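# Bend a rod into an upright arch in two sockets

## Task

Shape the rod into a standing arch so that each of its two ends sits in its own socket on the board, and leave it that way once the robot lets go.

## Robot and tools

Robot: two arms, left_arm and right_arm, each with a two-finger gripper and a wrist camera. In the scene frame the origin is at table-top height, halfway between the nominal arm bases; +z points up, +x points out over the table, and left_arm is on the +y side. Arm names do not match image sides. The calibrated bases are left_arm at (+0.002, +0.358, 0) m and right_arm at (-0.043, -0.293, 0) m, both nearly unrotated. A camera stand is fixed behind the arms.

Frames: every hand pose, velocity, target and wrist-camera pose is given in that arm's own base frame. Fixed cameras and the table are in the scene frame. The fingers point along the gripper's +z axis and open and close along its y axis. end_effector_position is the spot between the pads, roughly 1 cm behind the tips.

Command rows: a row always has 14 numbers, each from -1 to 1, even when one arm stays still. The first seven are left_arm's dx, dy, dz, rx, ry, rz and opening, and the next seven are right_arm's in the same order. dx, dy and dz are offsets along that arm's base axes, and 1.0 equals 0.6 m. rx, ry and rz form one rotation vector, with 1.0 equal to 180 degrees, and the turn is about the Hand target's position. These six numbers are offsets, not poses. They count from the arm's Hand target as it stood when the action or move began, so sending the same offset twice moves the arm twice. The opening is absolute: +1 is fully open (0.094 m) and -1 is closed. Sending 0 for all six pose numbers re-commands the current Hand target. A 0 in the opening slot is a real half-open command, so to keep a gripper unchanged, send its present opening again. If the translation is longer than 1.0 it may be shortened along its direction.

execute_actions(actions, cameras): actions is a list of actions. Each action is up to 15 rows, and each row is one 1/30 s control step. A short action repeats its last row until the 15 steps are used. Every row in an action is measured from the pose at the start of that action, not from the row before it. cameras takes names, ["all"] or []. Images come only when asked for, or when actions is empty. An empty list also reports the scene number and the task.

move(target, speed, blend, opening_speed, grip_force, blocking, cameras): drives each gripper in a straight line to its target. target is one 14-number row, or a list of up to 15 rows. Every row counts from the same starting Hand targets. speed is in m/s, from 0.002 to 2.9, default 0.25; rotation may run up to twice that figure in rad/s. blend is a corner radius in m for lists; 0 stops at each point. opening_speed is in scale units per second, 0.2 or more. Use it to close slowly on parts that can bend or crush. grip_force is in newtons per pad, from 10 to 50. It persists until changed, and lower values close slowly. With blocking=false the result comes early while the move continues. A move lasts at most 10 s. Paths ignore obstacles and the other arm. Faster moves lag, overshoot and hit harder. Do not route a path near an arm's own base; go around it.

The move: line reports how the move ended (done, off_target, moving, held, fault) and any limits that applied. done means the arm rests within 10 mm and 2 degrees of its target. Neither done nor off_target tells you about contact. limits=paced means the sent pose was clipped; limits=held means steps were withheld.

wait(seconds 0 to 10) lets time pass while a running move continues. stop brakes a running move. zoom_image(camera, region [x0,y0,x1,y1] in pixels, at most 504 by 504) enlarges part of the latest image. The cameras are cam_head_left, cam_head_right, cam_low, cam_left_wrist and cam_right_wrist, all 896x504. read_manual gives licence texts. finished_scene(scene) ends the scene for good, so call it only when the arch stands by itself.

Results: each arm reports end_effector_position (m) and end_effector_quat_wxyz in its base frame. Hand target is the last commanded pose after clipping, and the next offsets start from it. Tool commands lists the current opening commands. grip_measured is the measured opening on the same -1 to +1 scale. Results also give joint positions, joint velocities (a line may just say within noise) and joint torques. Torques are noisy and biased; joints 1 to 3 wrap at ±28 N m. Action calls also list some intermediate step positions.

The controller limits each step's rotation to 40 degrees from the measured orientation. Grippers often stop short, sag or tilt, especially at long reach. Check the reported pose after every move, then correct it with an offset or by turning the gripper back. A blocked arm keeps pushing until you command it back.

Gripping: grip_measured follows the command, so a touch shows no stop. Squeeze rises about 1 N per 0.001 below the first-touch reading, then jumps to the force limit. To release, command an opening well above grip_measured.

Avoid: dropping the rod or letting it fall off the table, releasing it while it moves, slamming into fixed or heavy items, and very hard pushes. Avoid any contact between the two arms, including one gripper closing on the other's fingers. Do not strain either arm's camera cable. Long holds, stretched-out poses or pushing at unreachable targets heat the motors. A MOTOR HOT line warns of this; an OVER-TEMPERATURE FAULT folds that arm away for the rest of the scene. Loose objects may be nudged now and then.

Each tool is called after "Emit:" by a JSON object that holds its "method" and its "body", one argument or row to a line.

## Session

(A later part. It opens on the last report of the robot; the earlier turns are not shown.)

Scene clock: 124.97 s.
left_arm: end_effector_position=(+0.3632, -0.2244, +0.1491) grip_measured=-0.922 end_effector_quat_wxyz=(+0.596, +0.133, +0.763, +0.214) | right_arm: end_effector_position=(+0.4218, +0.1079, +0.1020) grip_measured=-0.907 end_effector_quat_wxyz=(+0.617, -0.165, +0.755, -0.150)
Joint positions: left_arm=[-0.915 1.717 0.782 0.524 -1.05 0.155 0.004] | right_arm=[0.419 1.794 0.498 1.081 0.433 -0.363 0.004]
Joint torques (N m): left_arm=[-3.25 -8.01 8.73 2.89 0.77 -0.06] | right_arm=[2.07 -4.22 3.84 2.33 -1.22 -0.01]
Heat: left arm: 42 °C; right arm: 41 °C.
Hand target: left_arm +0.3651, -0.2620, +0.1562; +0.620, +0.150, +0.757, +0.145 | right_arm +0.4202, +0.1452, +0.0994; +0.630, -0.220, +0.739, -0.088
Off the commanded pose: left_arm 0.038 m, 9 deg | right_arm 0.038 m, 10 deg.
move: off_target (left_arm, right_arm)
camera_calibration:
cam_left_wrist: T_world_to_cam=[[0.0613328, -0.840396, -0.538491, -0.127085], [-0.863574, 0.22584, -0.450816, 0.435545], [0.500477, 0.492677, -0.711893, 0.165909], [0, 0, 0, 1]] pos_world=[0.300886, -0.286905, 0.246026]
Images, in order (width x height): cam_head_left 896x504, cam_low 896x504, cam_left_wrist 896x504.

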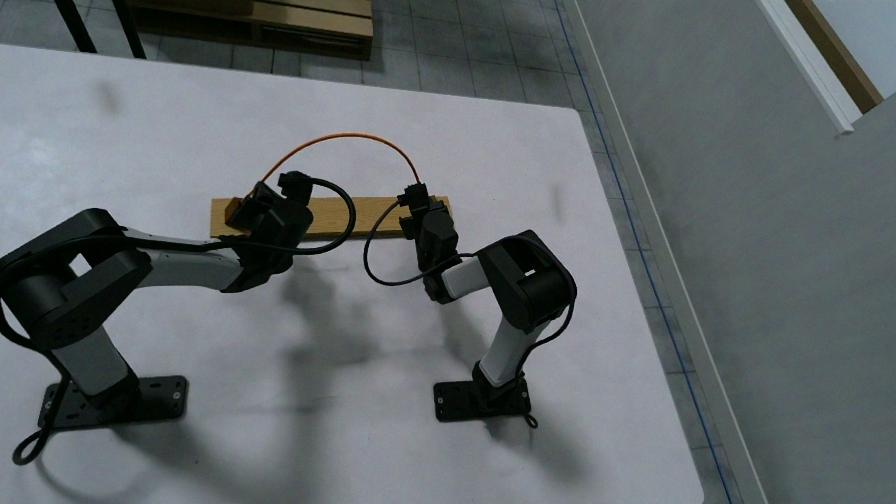

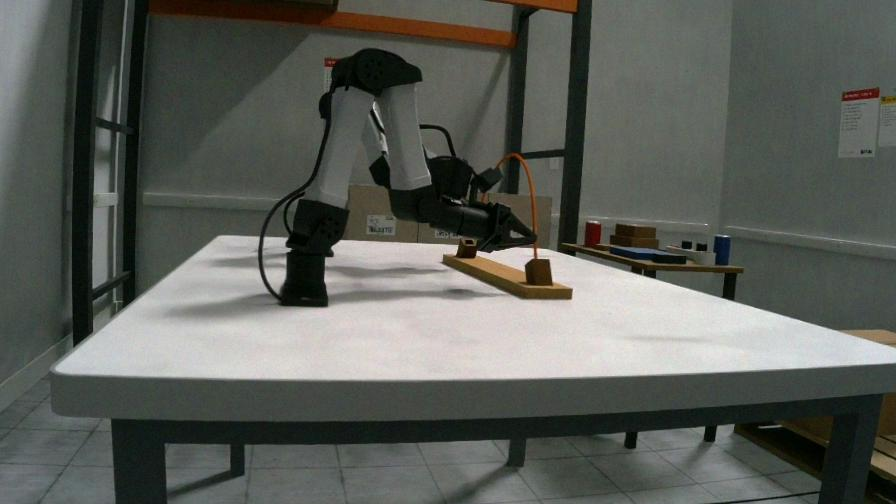

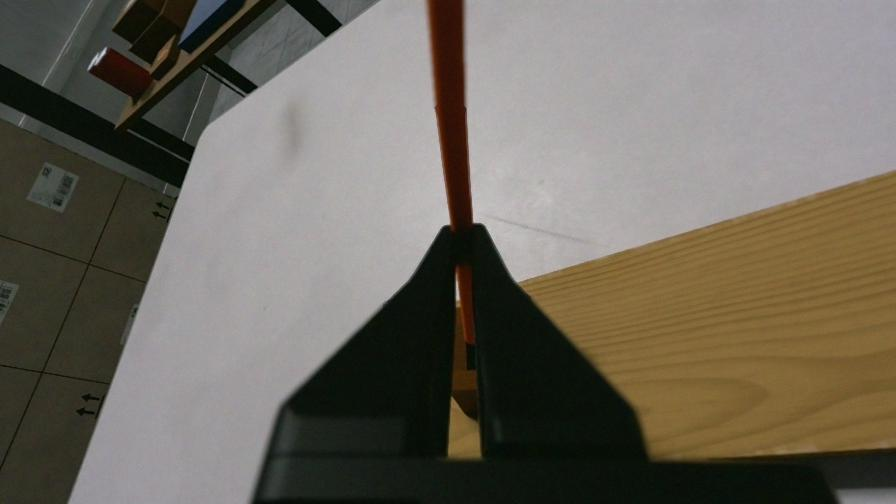

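Emit:
{"method": "move", "body": {
  "target": [0.005,-0.003,-0.034,0,0,0,-1, 0,0,0,0,0,0,-1],
  "speed": 0.04,
  "cameras": ["cam_low", "cam_left_wrist", "cam_head_left"]
}}

Emit:
{"method": "zoom_image", "body": {
  "camera": "cam_low",
  "region": [445, 220, 500, 265]
}}

Emit:
{"method": "zoom_image", "body": {
  "camera": "cam_left_wrist",
  "region": [350, 200, 590, 480]
}}

Emit:
{"method": "zoom_image", "body": {
  "camera": "cam_head_left",
  "region": [215, 190, 275, 240]
}}

Scene clock: 128.90 s.
left_arm: end_effector_position=(+0.3678, -0.2299, +0.1352) grip_measured=-0.922 end_effector_quat_wxyz=(+0.601, +0.124, +0.762, +0.208) | right_arm: end_effector_position=(+0.4218, +0.1079, +0.1020) grip_measured=-0.907 end_effector_quat_wxyz=(+0.617, -0.165, +0.755, -0.150)
Joint positions: left_arm=[-0.915 1.787 0.782 0.61 -1.052 0.146 0.004] | right_arm=[0.419 1.794 0.498 1.081 0.433 -0.363 0.004]
Joint torques (N m): left_arm=[-2.84 -8.28 7.17 2.91 0.85 0.02] | right_arm=[2.07 -4.19 3.85 2.33 -1.23 -0.02]
Heat: left arm: 42 °C; right arm: 41 °C.
Hand target: left_arm +0.3681, -0.2639, +0.1358; +0.620, +0.150, +0.757, +0.145 | right_arm +0.4202, +0.1452, +0.0994; +0.630, -0.220, +0.739, -0.088
Off the commanded pose: left_arm 0.034 m, 8 deg | right_arm 0.037 m, 10 deg.
move: off_target (left_arm, right_arm)
camera_calibration:
cam_left_wrist: T_world_to_cam=[[0.0711138, -0.851431, -0.519622, -0.148224], [-0.858817, 0.212691, -0.466042, 0.43166], [0.507322, 0.479403, -0.716099, 0.15155], [0, 0, 0, 1]] pos_world=[0.304373, -0.290666, 0.232676]
Images, in order (width x height): cam_head_left 896x504, cam_low 896x504, cam_left_wrist 896x504.

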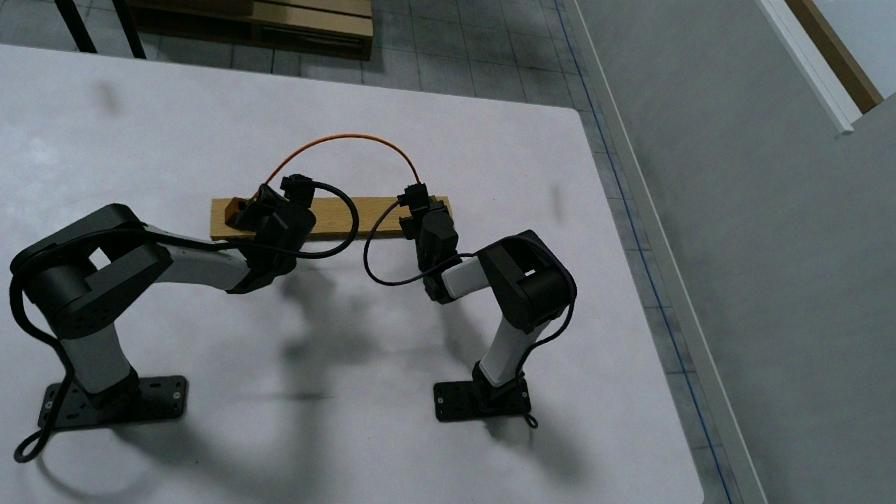

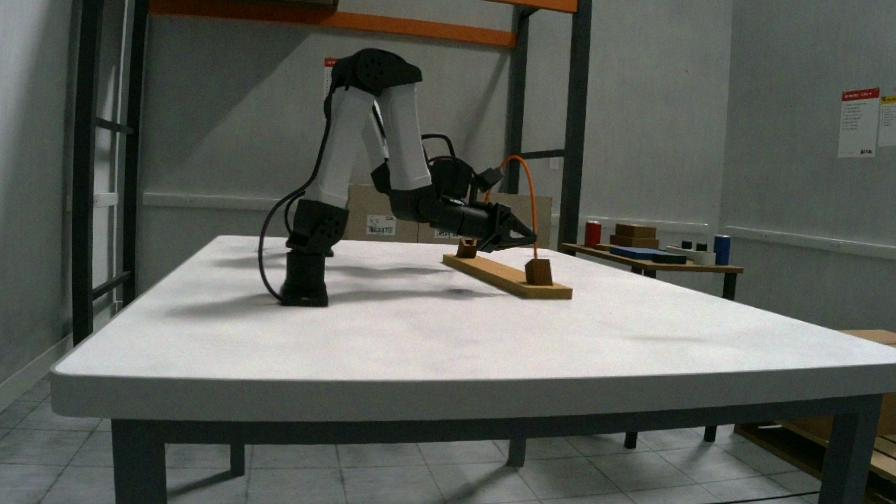

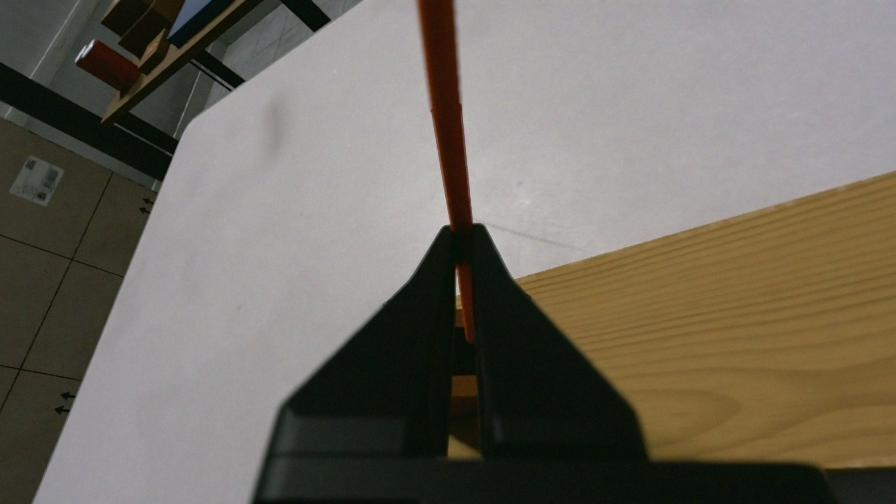

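Scaled by 9.164 from the camera's 896x504 image, which has a finer 1280x720 frame.

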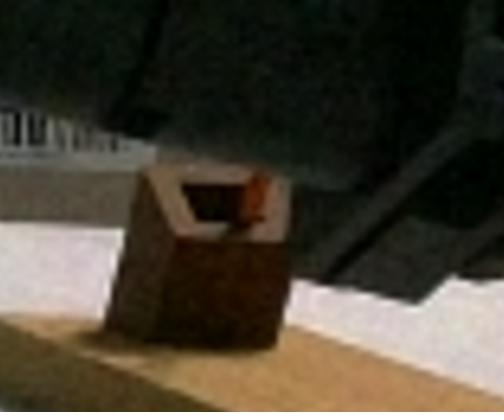

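Scaled by 1.800 from the camera's 896x504 image, which has a finer 1280x720 frame.

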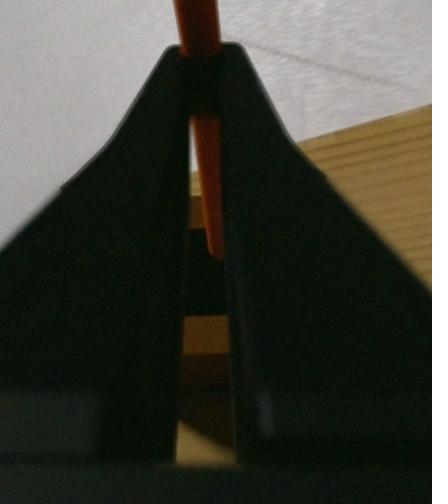

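Scaled by 8.400 from the camera's 896x504 image, which has a finer 1280x720 frame.

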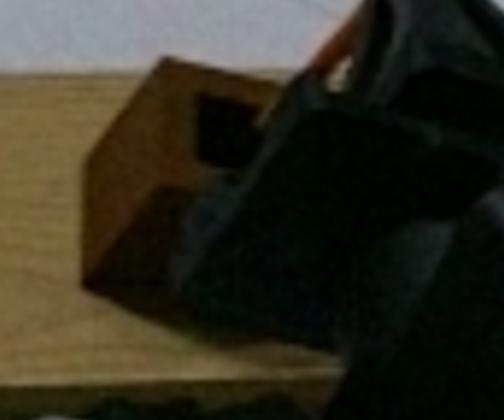

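Emit:
{"method": "move", "body": {
  "target": [-0.004,0.026,0.0,0,0,0,-1, 0,0,0,0,0,0,-1],
  "speed": 0.04,
  "cameras": ["cam_low", "cam_left_wrist", "cam_head_left"]
}}

Emit:
{"method": "zoom_image", "body": {
  "camera": "cam_low",
  "region": [445, 220, 500, 265]
}}

Emit:
{"method": "zoom_image", "body": {
  "camera": "cam_left_wrist",
  "region": [350, 200, 590, 480]
}}

Emit:
{"method": "zoom_image", "body": {
  "camera": "cam_head_left",
  "region": [215, 190, 275, 240]
}}

Scene clock: 132.33 s.
left_arm: end_effector_position=(+0.3635, -0.2206, +0.1228) grip_measured=-0.922 end_effector_quat_wxyz=(+0.595, +0.130, +0.765, +0.211) | right_arm: end_effector_position=(+0.4218, +0.1079, +0.1020) grip_measured=-0.907 end_effector_quat_wxyz=(+0.617, -0.165, +0.755, -0.150)
Joint positions: left_arm=[-0.907 1.787 0.732 0.64 -1.043 0.146 0.004] | right_arm=[0.419 1.794 0.498 1.081 0.433 -0.363 0.004]
Joint torques (N m): left_arm=[-1.48 -12.08 6.31 2.9 0.91 0.18] | right_arm=[2.07 -4.22 3.85 2.33 -1.23 -0.01]
Heat: left arm: 42 °C; right arm: 41 °C.
Hand target: left_arm +0.3657, -0.2481, +0.1357; +0.619, +0.150, +0.757, +0.146 | right_arm +0.4202, +0.1452, +0.0994; +0.630, -0.220, +0.739, -0.088
Off the commanded pose: left_arm 0.031 m, 8 deg | right_arm 0.037 m, 10 deg.
move: off_target (left_arm, right_arm)
camera_calibration:
cam_left_wrist: T_world_to_cam=[[0.0621805, -0.844514, -0.531912, -0.140149], [-0.865579, 0.219701, -0.450005, 0.422343], [0.496897, 0.488393, -0.717332, 0.146282], [0, 0, 0, 1]] pos_world=[0.301598, -0.28259, 0.220443]
Images, in order (width x height): cam_head_left 896x504, cam_low 896x504, cam_left_wrist 896x504.

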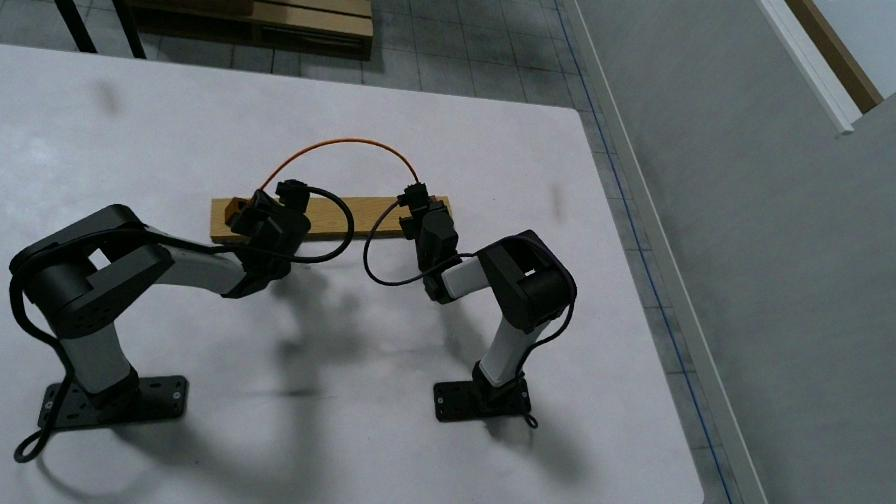

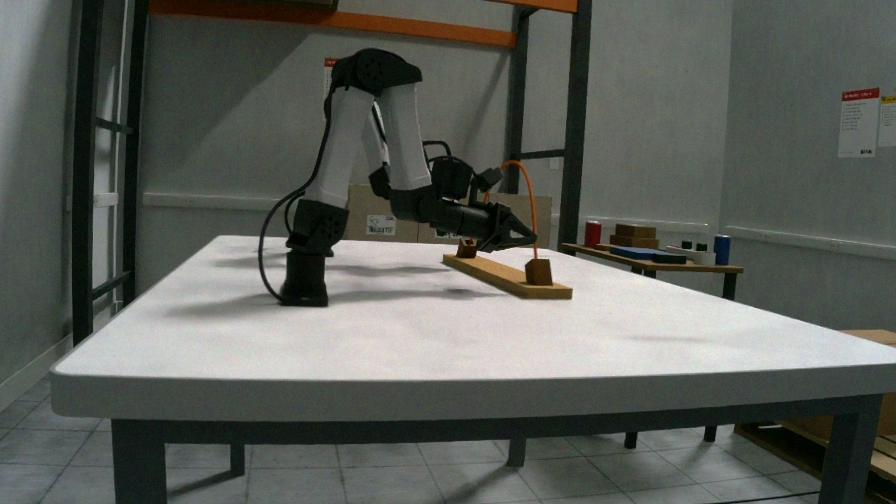

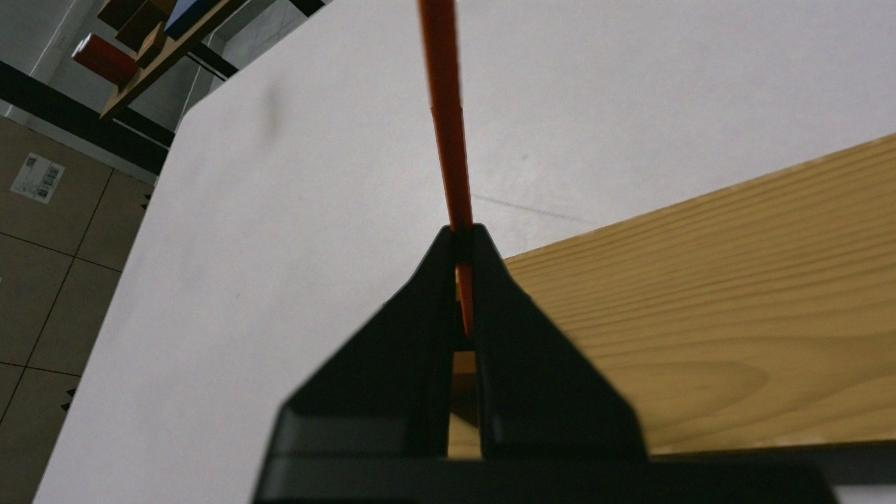

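Scaled by 9.164 from the camera's 896x504 image, which has a finer 1280x720 frame.

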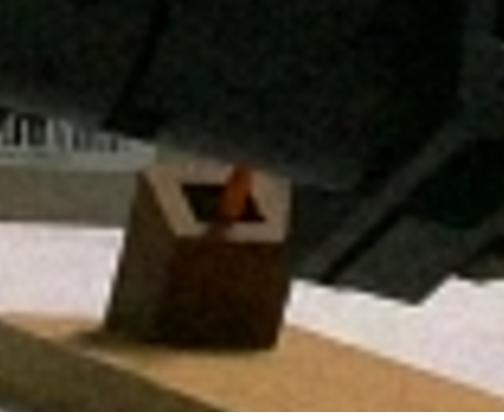

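Scaled by 1.800 from the camera's 896x504 image, which has a finer 1280x720 frame.

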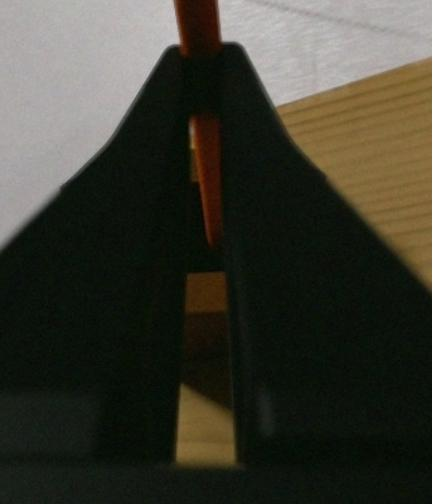

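Scaled by 8.400 from the camera's 896x504 image, which has a finer 1280x720 frame.

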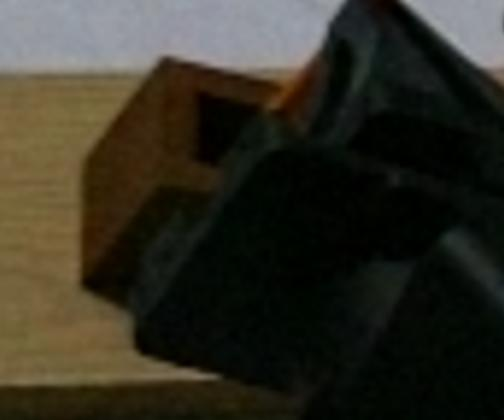

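Emit:
{"method": "move", "body": {
  "target": [0.0,0.018,-0.036,0,0,0,-1, 0,-0.024,-0.03,0,0,0,-1],
  "speed": 0.04,
  "cameras": ["all"]
}}

Emit:
{"method": "zoom_image", "body": {
  "camera": "cam_low",
  "region": [440, 110, 570, 310]
}}

Emit:
{"method": "zoom_image", "body": {
  "camera": "cam_left_wrist",
  "region": [350, 200, 590, 480]
}}

Emit:
{"method": "zoom_image", "body": {
  "camera": "cam_right_wrist",
  "region": [340, 200, 580, 480]
}}

Emit:
{"method": "zoom_image", "body": {
  "camera": "cam_low",
  "region": [445, 220, 500, 265]
}}

Scene clock: 136.03 s.
left_arm: end_effector_position=(+0.3623, -0.2135, +0.1130) grip_measured=-0.922 end_effector_quat_wxyz=(+0.602, +0.129, +0.762, +0.198) | right_arm: end_effector_position=(+0.4225, +0.0996, +0.0834) grip_measured=-0.907 end_effector_quat_wxyz=(+0.617, -0.175, +0.754, -0.144)
Joint positions: left_arm=[-0.89 1.802 0.67 0.756 -1.009 0.163 0.004] | right_arm=[0.378 1.877 0.47 1.194 0.372 -0.379 0.004]
Joint torques (N m): left_arm=[-0.96 -8.2 5.91 2.99 0.83 0.1] | right_arm=[1.47 -4.48 3.11 2.35 -1.1 0.04]
Heat: left arm: 43 °C; right arm: 42 °C.
Hand target: left_arm +0.3657, -0.2374, +0.1141; +0.619, +0.150, +0.757, +0.145 | right_arm +0.4203, +0.1308, +0.0814; +0.631, -0.220, +0.739, -0.088
Off the commanded pose: left_arm 0.024 m, 7 deg | right_arm 0.031 m, 9 deg.
move: off_target (left_arm, right_arm)
camera_calibration:
cam_left_wrist: T_world_to_cam=[[0.0529251, -0.85718, -0.512291, -0.140826], [-0.856427, 0.224863, -0.464725, 0.414811], [0.513548, 0.463336, -0.722211, 0.125538], [0, 0, 0, 1]] pos_world=[0.298239, -0.272155, 0.211294]
cam_right_wrist: T_world_to_cam=[[0.117958, -0.900531, 0.418486, 0.00624589], [-0.814927, -0.328601, -0.477405, 0.419168], [0.567433, -0.284722, -0.772628, -0.0180549], [0, 0, 0, 1]] pos_world=[0.3511, 0.138223, 0.18355]

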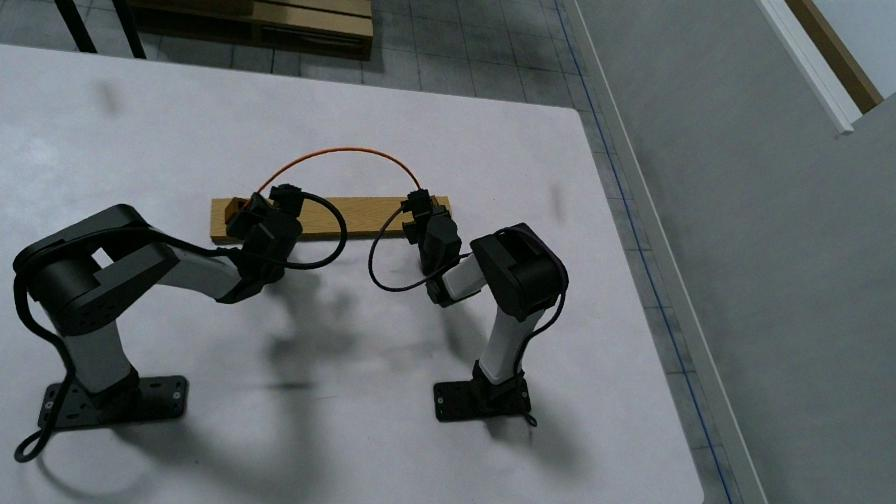

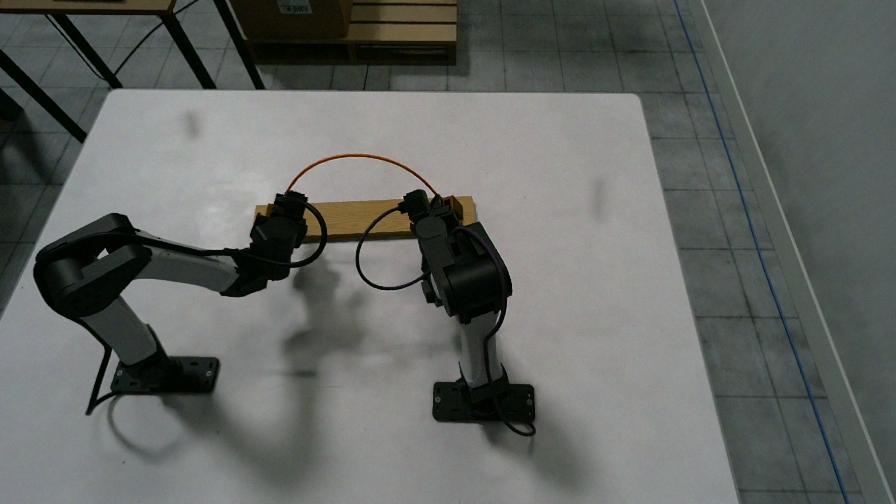

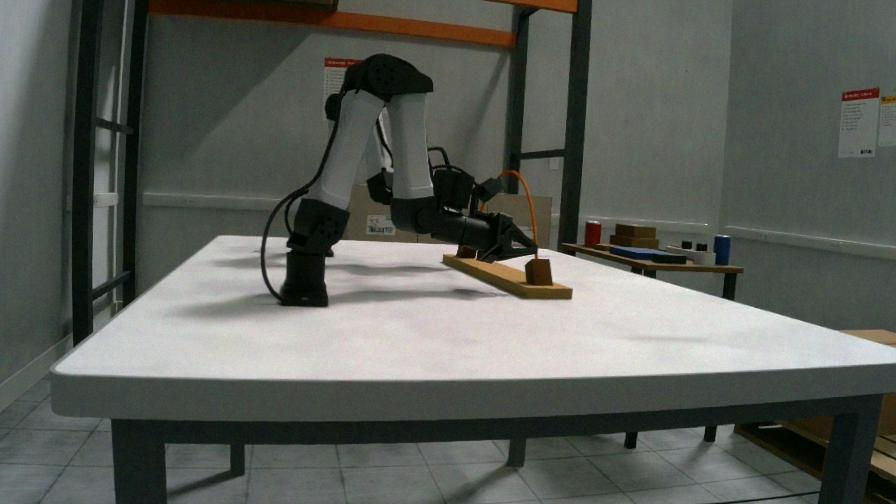

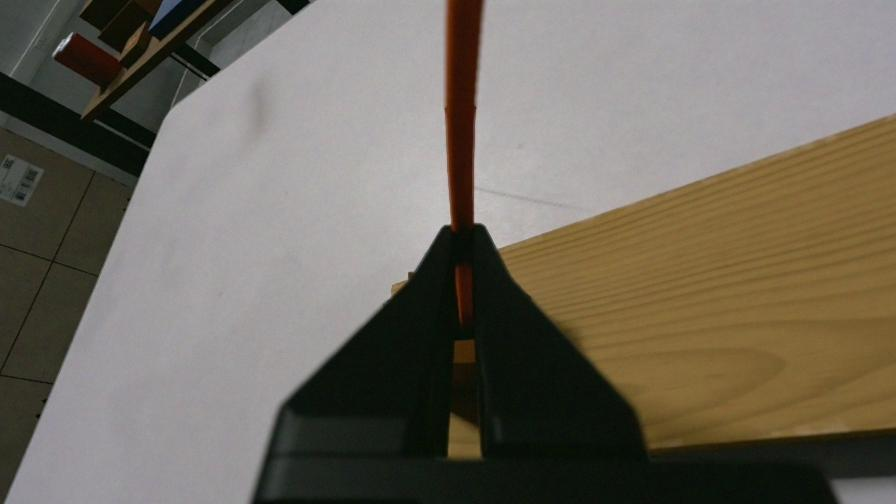

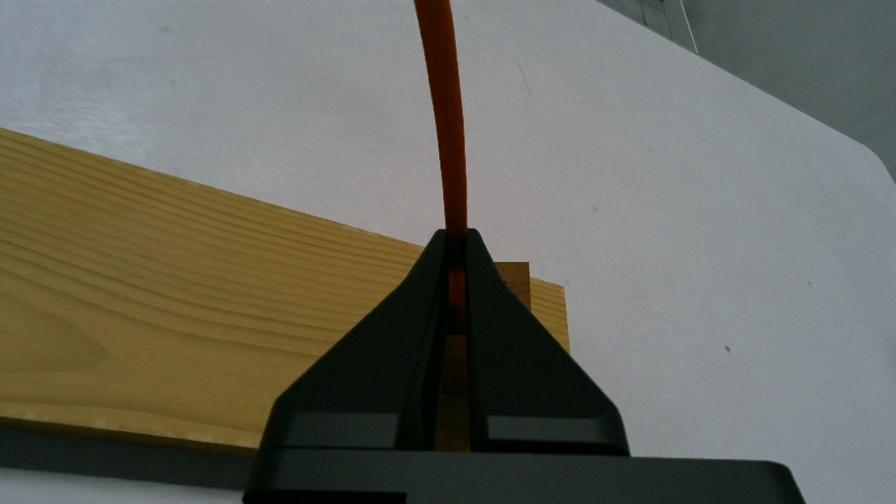

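Scaled by 2.520 from the camera's 896x504 image, which has a finer 1280x720 frame.

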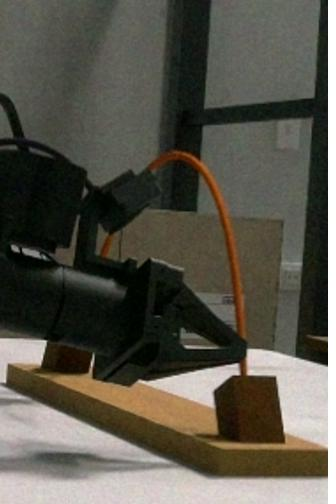

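Scaled by 1.800 from the camera's 896x504 image, which has a finer 1280x720 frame.

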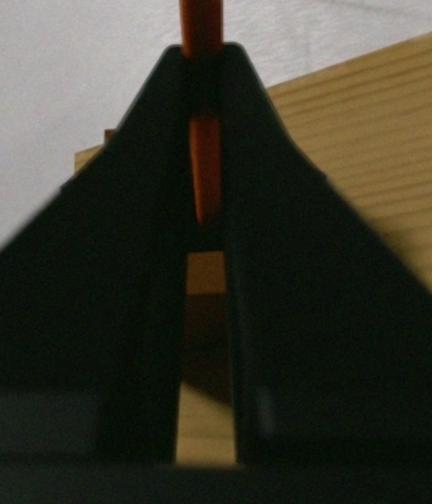

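Scaled by 1.800 from the camera's 896x504 image, which has a finer 1280x720 frame.

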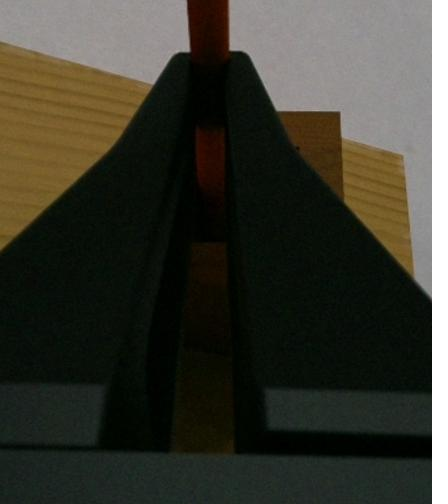

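Scaled by 9.164 from the camera's 896x504 image, which has a finer 1280x720 frame.

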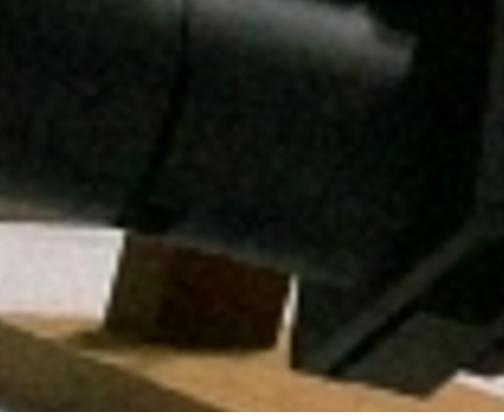

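Emit:
{"method": "move", "body": {
  "target": [-0.003,0.015,-0.022,0,-0.012,0,-1, -0.003,-0.018,-0.018,0,-0.012,0,-1],
  "speed": 0.04,
  "cameras": ["cam_low", "cam_left_wrist", "cam_right_wrist"]
}}

Emit:
{"method": "zoom_image", "body": {
  "camera": "cam_low",
  "region": [440, 110, 570, 310]
}}

Scene clock: 143.40 s.
left_arm: end_effector_position=(+0.3630, -0.2114, +0.1117) grip_measured=-0.922 end_effector_quat_wxyz=(+0.634, +0.112, +0.743, +0.182) | right_arm: end_effector_position=(+0.4230, +0.0975, +0.0819) grip_measured=-0.907 end_effector_quat_wxyz=(+0.647, -0.177, +0.729, -0.134)
Joint positions: left_arm=[-0.883 1.867 0.613 1.012 -0.999 0.224 0.004] | right_arm=[0.351 1.975 0.444 1.398 0.315 -0.401 0.004]
Joint torques (N m): left_arm=[-0.46 -7.3 4.64 2.47 0.83 0.01] | right_arm=[0.84 -4.04 2.24 2.08 -0.92 0.07]
Heat: left arm: 44 °C; right arm: 42 °C.
Hand target: left_arm +0.3639, -0.2284, +0.1009; +0.634, +0.148, +0.745, +0.148 | right_arm +0.4185, +0.1202, +0.0707; +0.644, -0.218, +0.727, -0.092
Off the commanded pose: left_arm 0.020 m, 6 deg | right_arm 0.026 m, 7 deg.
move: off_target (left_arm, right_arm)
camera_calibration:
cam_left_wrist: T_world_to_cam=[[0.0786049, -0.880496, -0.467492, -0.159044], [-0.816543, 0.212159, -0.536885, 0.40512], [0.571908, 0.423929, -0.702286, 0.0914895], [0, 0, 0, 1]] pos_world=[0.290976, -0.264772, 0.207403]
cam_right_wrist: T_world_to_cam=[[0.118371, -0.903146, 0.412694, 0.00546274], [-0.767435, -0.346945, -0.539141, 0.404994], [0.630105, -0.252897, -0.734173, -0.0528431], [0, 0, 0, 1]] pos_world=[0.343457, 0.132081, 0.177299]
Images, in order (width x height): cam_low 896x504, cam_left_wrist 896x504, cam_right_wrist 896x504.

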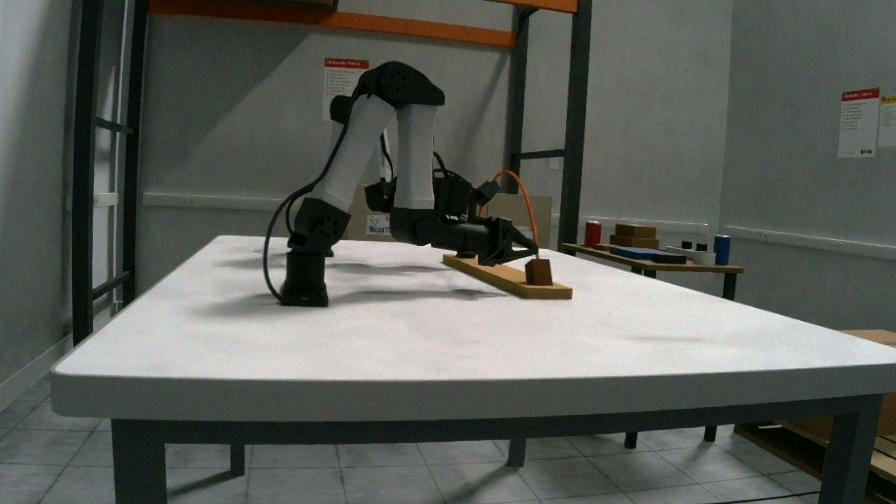

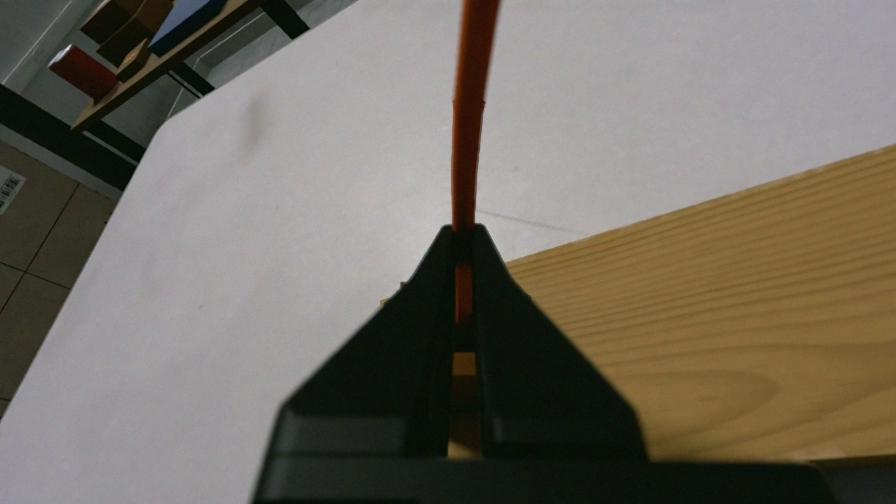

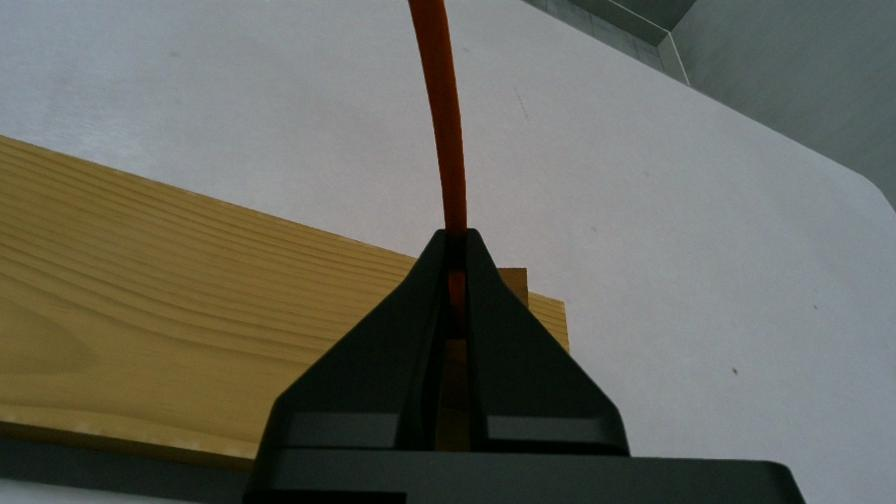

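Scaled by 2.520 from the camera's 896x504 image, which has a finer 1280x720 frame.

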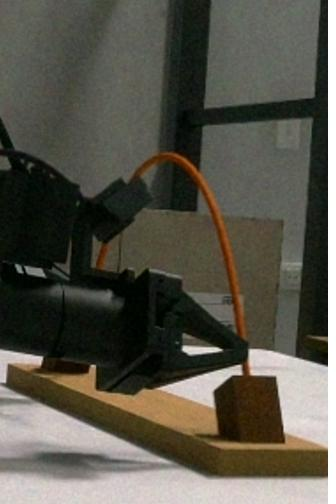

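Emit:
{"method": "move", "body": {
  "target": [0.0,0.03,0.03,0,0,0.01,-1,0.0,-0.036,0.03,0,0,-0.014,-1],
  "speed": 0.04,
  "cameras": ["cam_low"]
}}

Scene clock: 151.23 s.
left_arm: end_effector_position=(+0.3640, -0.2025, +0.1169) grip_measured=-0.922 end_effector_quat_wxyz=(+0.629, +0.121, +0.746, +0.182) | right_arm: end_effector_position=(+0.4218, +0.0868, +0.0870) grip_measured=-0.907 end_effector_quat_wxyz=(+0.641, -0.184, +0.733, -0.135)
Joint positions: left_arm=[-0.858 1.815 0.591 0.973 -0.965 0.235 0.004] | right_arm=[0.311 1.916 0.427 1.341 0.269 -0.413 0.004]
Joint torques (N m): left_arm=[-0.01 -11.15 4.75 2.2 0.48 -0.04] | right_arm=[0.06 -7.58 2.44 1.78 -0.54 0.15]
Heat: left arm: 44 °C; right arm: 42 °C.
Hand target: left_arm +0.3639, -0.2104, +0.1189; +0.631, +0.136, +0.747, +0.158 | right_arm +0.4184, +0.0985, +0.0886; +0.642, -0.202, +0.732, -0.106
Off the commanded pose: left_arm 0.008 m, 3 deg | right_arm 0.012 m, 4 deg.
move: off_target (left_arm, right_arm)
Images, in order (width x height): cam_low 896x504.

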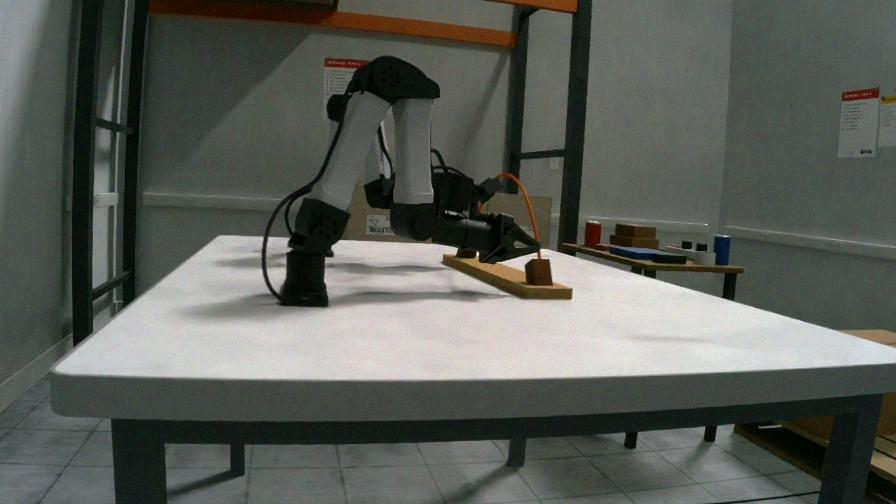

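Emit:
{"method": "zoom_image", "body": {
  "camera": "cam_low",
  "region": [440, 150, 590, 310]
}}

Emit:
{"method": "execute_actions", "body": {
  "actions": [],
  "cameras": ["cam_left_wrist","cam_right_wrist","cam_head_left","cam_head_right"]
}}

Scaled by 3.150 from the camera's 896x504 image, which has a finer 1280x720 frame.

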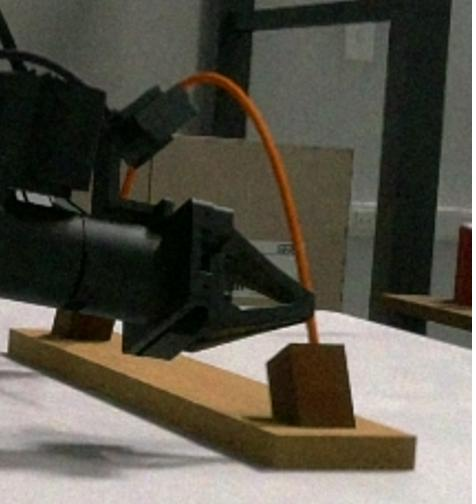

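Scene clock: 152.80 s.
left_arm: end_effector_position=(+0.3640, -0.2025, +0.1168) grip_measured=-0.922 end_effector_quat_wxyz=(+0.629, +0.121, +0.746, +0.183) | right_arm: end_effector_position=(+0.4218, +0.0868, +0.0869) grip_measured=-0.907 end_effector_quat_wxyz=(+0.641, -0.184, +0.733, -0.135)
Joint positions: left_arm=[-0.858 1.815 0.591 0.973 -0.965 0.235 0.004] | right_arm=[0.311 1.916 0.427 1.34 0.269 -0.413 0.004]
Joint velocities: within noise
Joint torques (N m): left_arm=[0.01 -11.18 4.75 2.2 0.5 -0.06] | right_arm=[0.06 -7.58 2.45 1.78 -0.56 0.16]
Heat: left arm: 43 °C; right arm: 42 °C.
Hand target: left_arm +0.3639, -0.2104, +0.1189; +0.631, +0.136, +0.747, +0.158 | right_arm +0.4184, +0.0985, +0.0885; +0.642, -0.202, +0.732, -0.106
Tool commands: left_gripper/opening=-1.0 right_gripper/opening=-1.0
Off the commanded pose: left_arm 0.008 m, 3 deg | right_arm 0.012 m, 4 deg.
camera_calibration:
cam_left_wrist: T_world_to_cam=[[0.063659, -0.875072, -0.479789, -0.140869], [-0.821691, 0.226882, -0.522827, 0.410045], [0.566366, 0.427521, -0.704596, 0.0937843], [0, 0, 0, 1]] pos_world=[0.292782, -0.256397, 0.212875]
cam_right_wrist: T_world_to_cam=[[0.130924, -0.897787, 0.420521, -0.0125135], [-0.773662, -0.357761, -0.522928, 0.405195], [0.619924, -0.256878, -0.741423, -0.0458093], [0, 0, 0, 1]] pos_world=[0.343521, 0.121961, 0.183186]
Images, in order (width x height): cam_head_left 896x504, cam_head_right 896x504, cam_left_wrist 896x504, cam_right_wrist 896x504.

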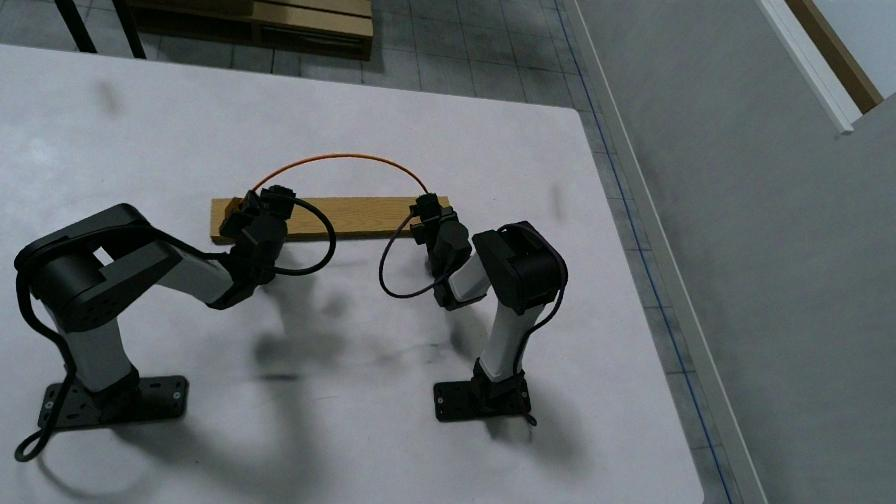

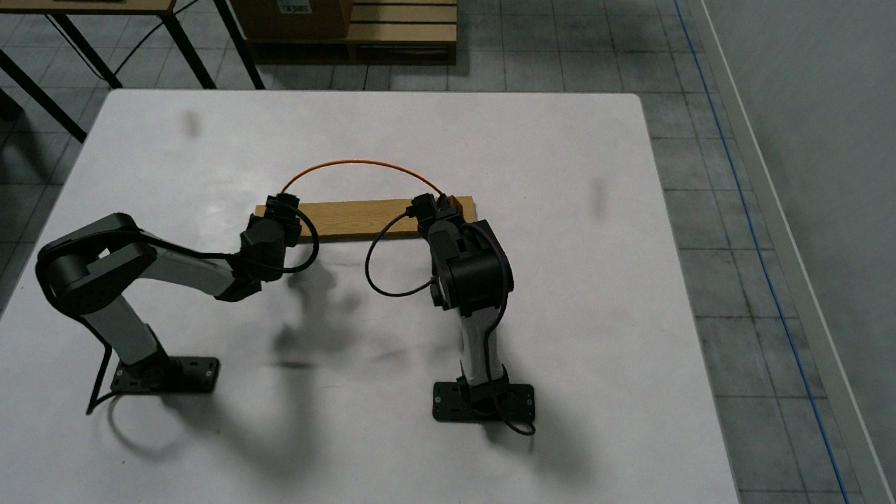

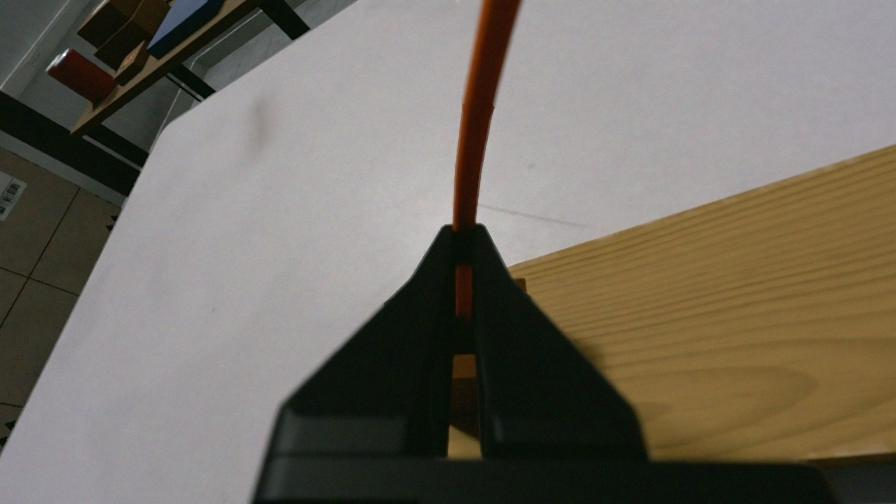

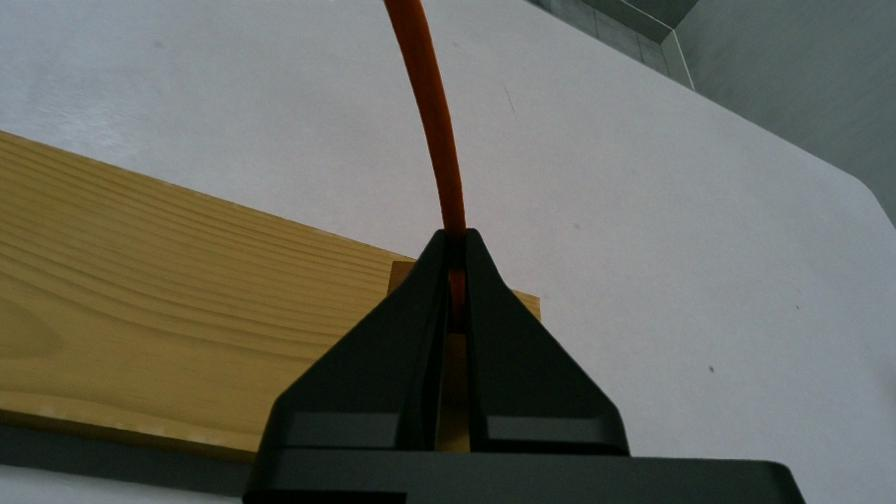

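Emit:
{"method": "move", "body": {
  "target": [0.0,0.003,-0.010,0,0,0.01,-1,0.0,-0.008,-0.010,0,0,-0.012,-1],
  "speed": 0.04,
  "cameras": ["cam_low"]
}}

Emit:
{"method": "zoom_image", "body": {
  "camera": "cam_low",
  "region": [440, 150, 590, 310]
}}

Scene clock: 157.73 s.
left_arm: end_effector_position=(+0.3639, -0.2016, +0.1170) grip_measured=-0.922 end_effector_quat_wxyz=(+0.629, +0.119, +0.746, +0.185) | right_arm: end_effector_position=(+0.4219, +0.0866, +0.0870) grip_measured=-0.907 end_effector_quat_wxyz=(+0.641, -0.184, +0.733, -0.135)
Joint positions: left_arm=[-0.858 1.815 0.591 0.973 -0.97 0.236 0.004] | right_arm=[0.311 1.916 0.427 1.341 0.27 -0.413 0.004]
Joint torques (N m): left_arm=[-0.55 -8.2 5.5 2.28 0.18 -0.21] | right_arm=[0.55 -5.04 2.44 2.08 -0.18 0.22]
Heat: left arm: 43 °C; right arm: 42 °C.
Hand target: left_arm +0.3639, -0.2086, +0.1129; +0.629, +0.124, +0.749, +0.168 | right_arm +0.4184, +0.0937, +0.0825; +0.640, -0.188, +0.736, -0.119
Off the commanded pose: left_arm 0.008 m, 2 deg | right_arm 0.009 m, 2 deg.
move: done
Images, in order (width x height): cam_low 896x504.

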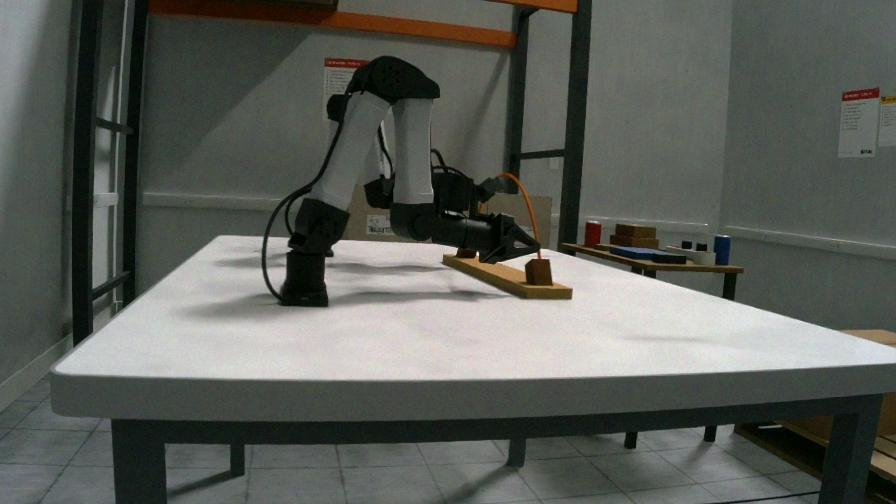

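Scaled by 3.150 from the camera's 896x504 image, which has a finer 1280x720 frame.

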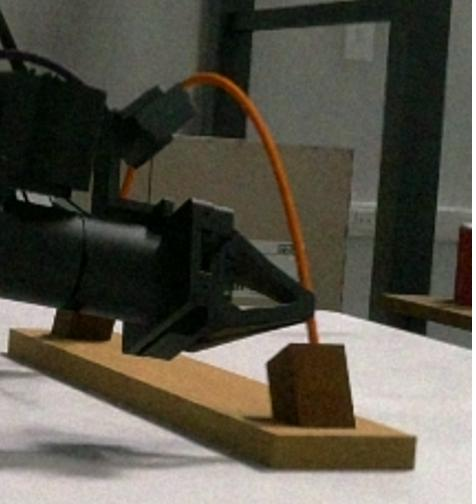

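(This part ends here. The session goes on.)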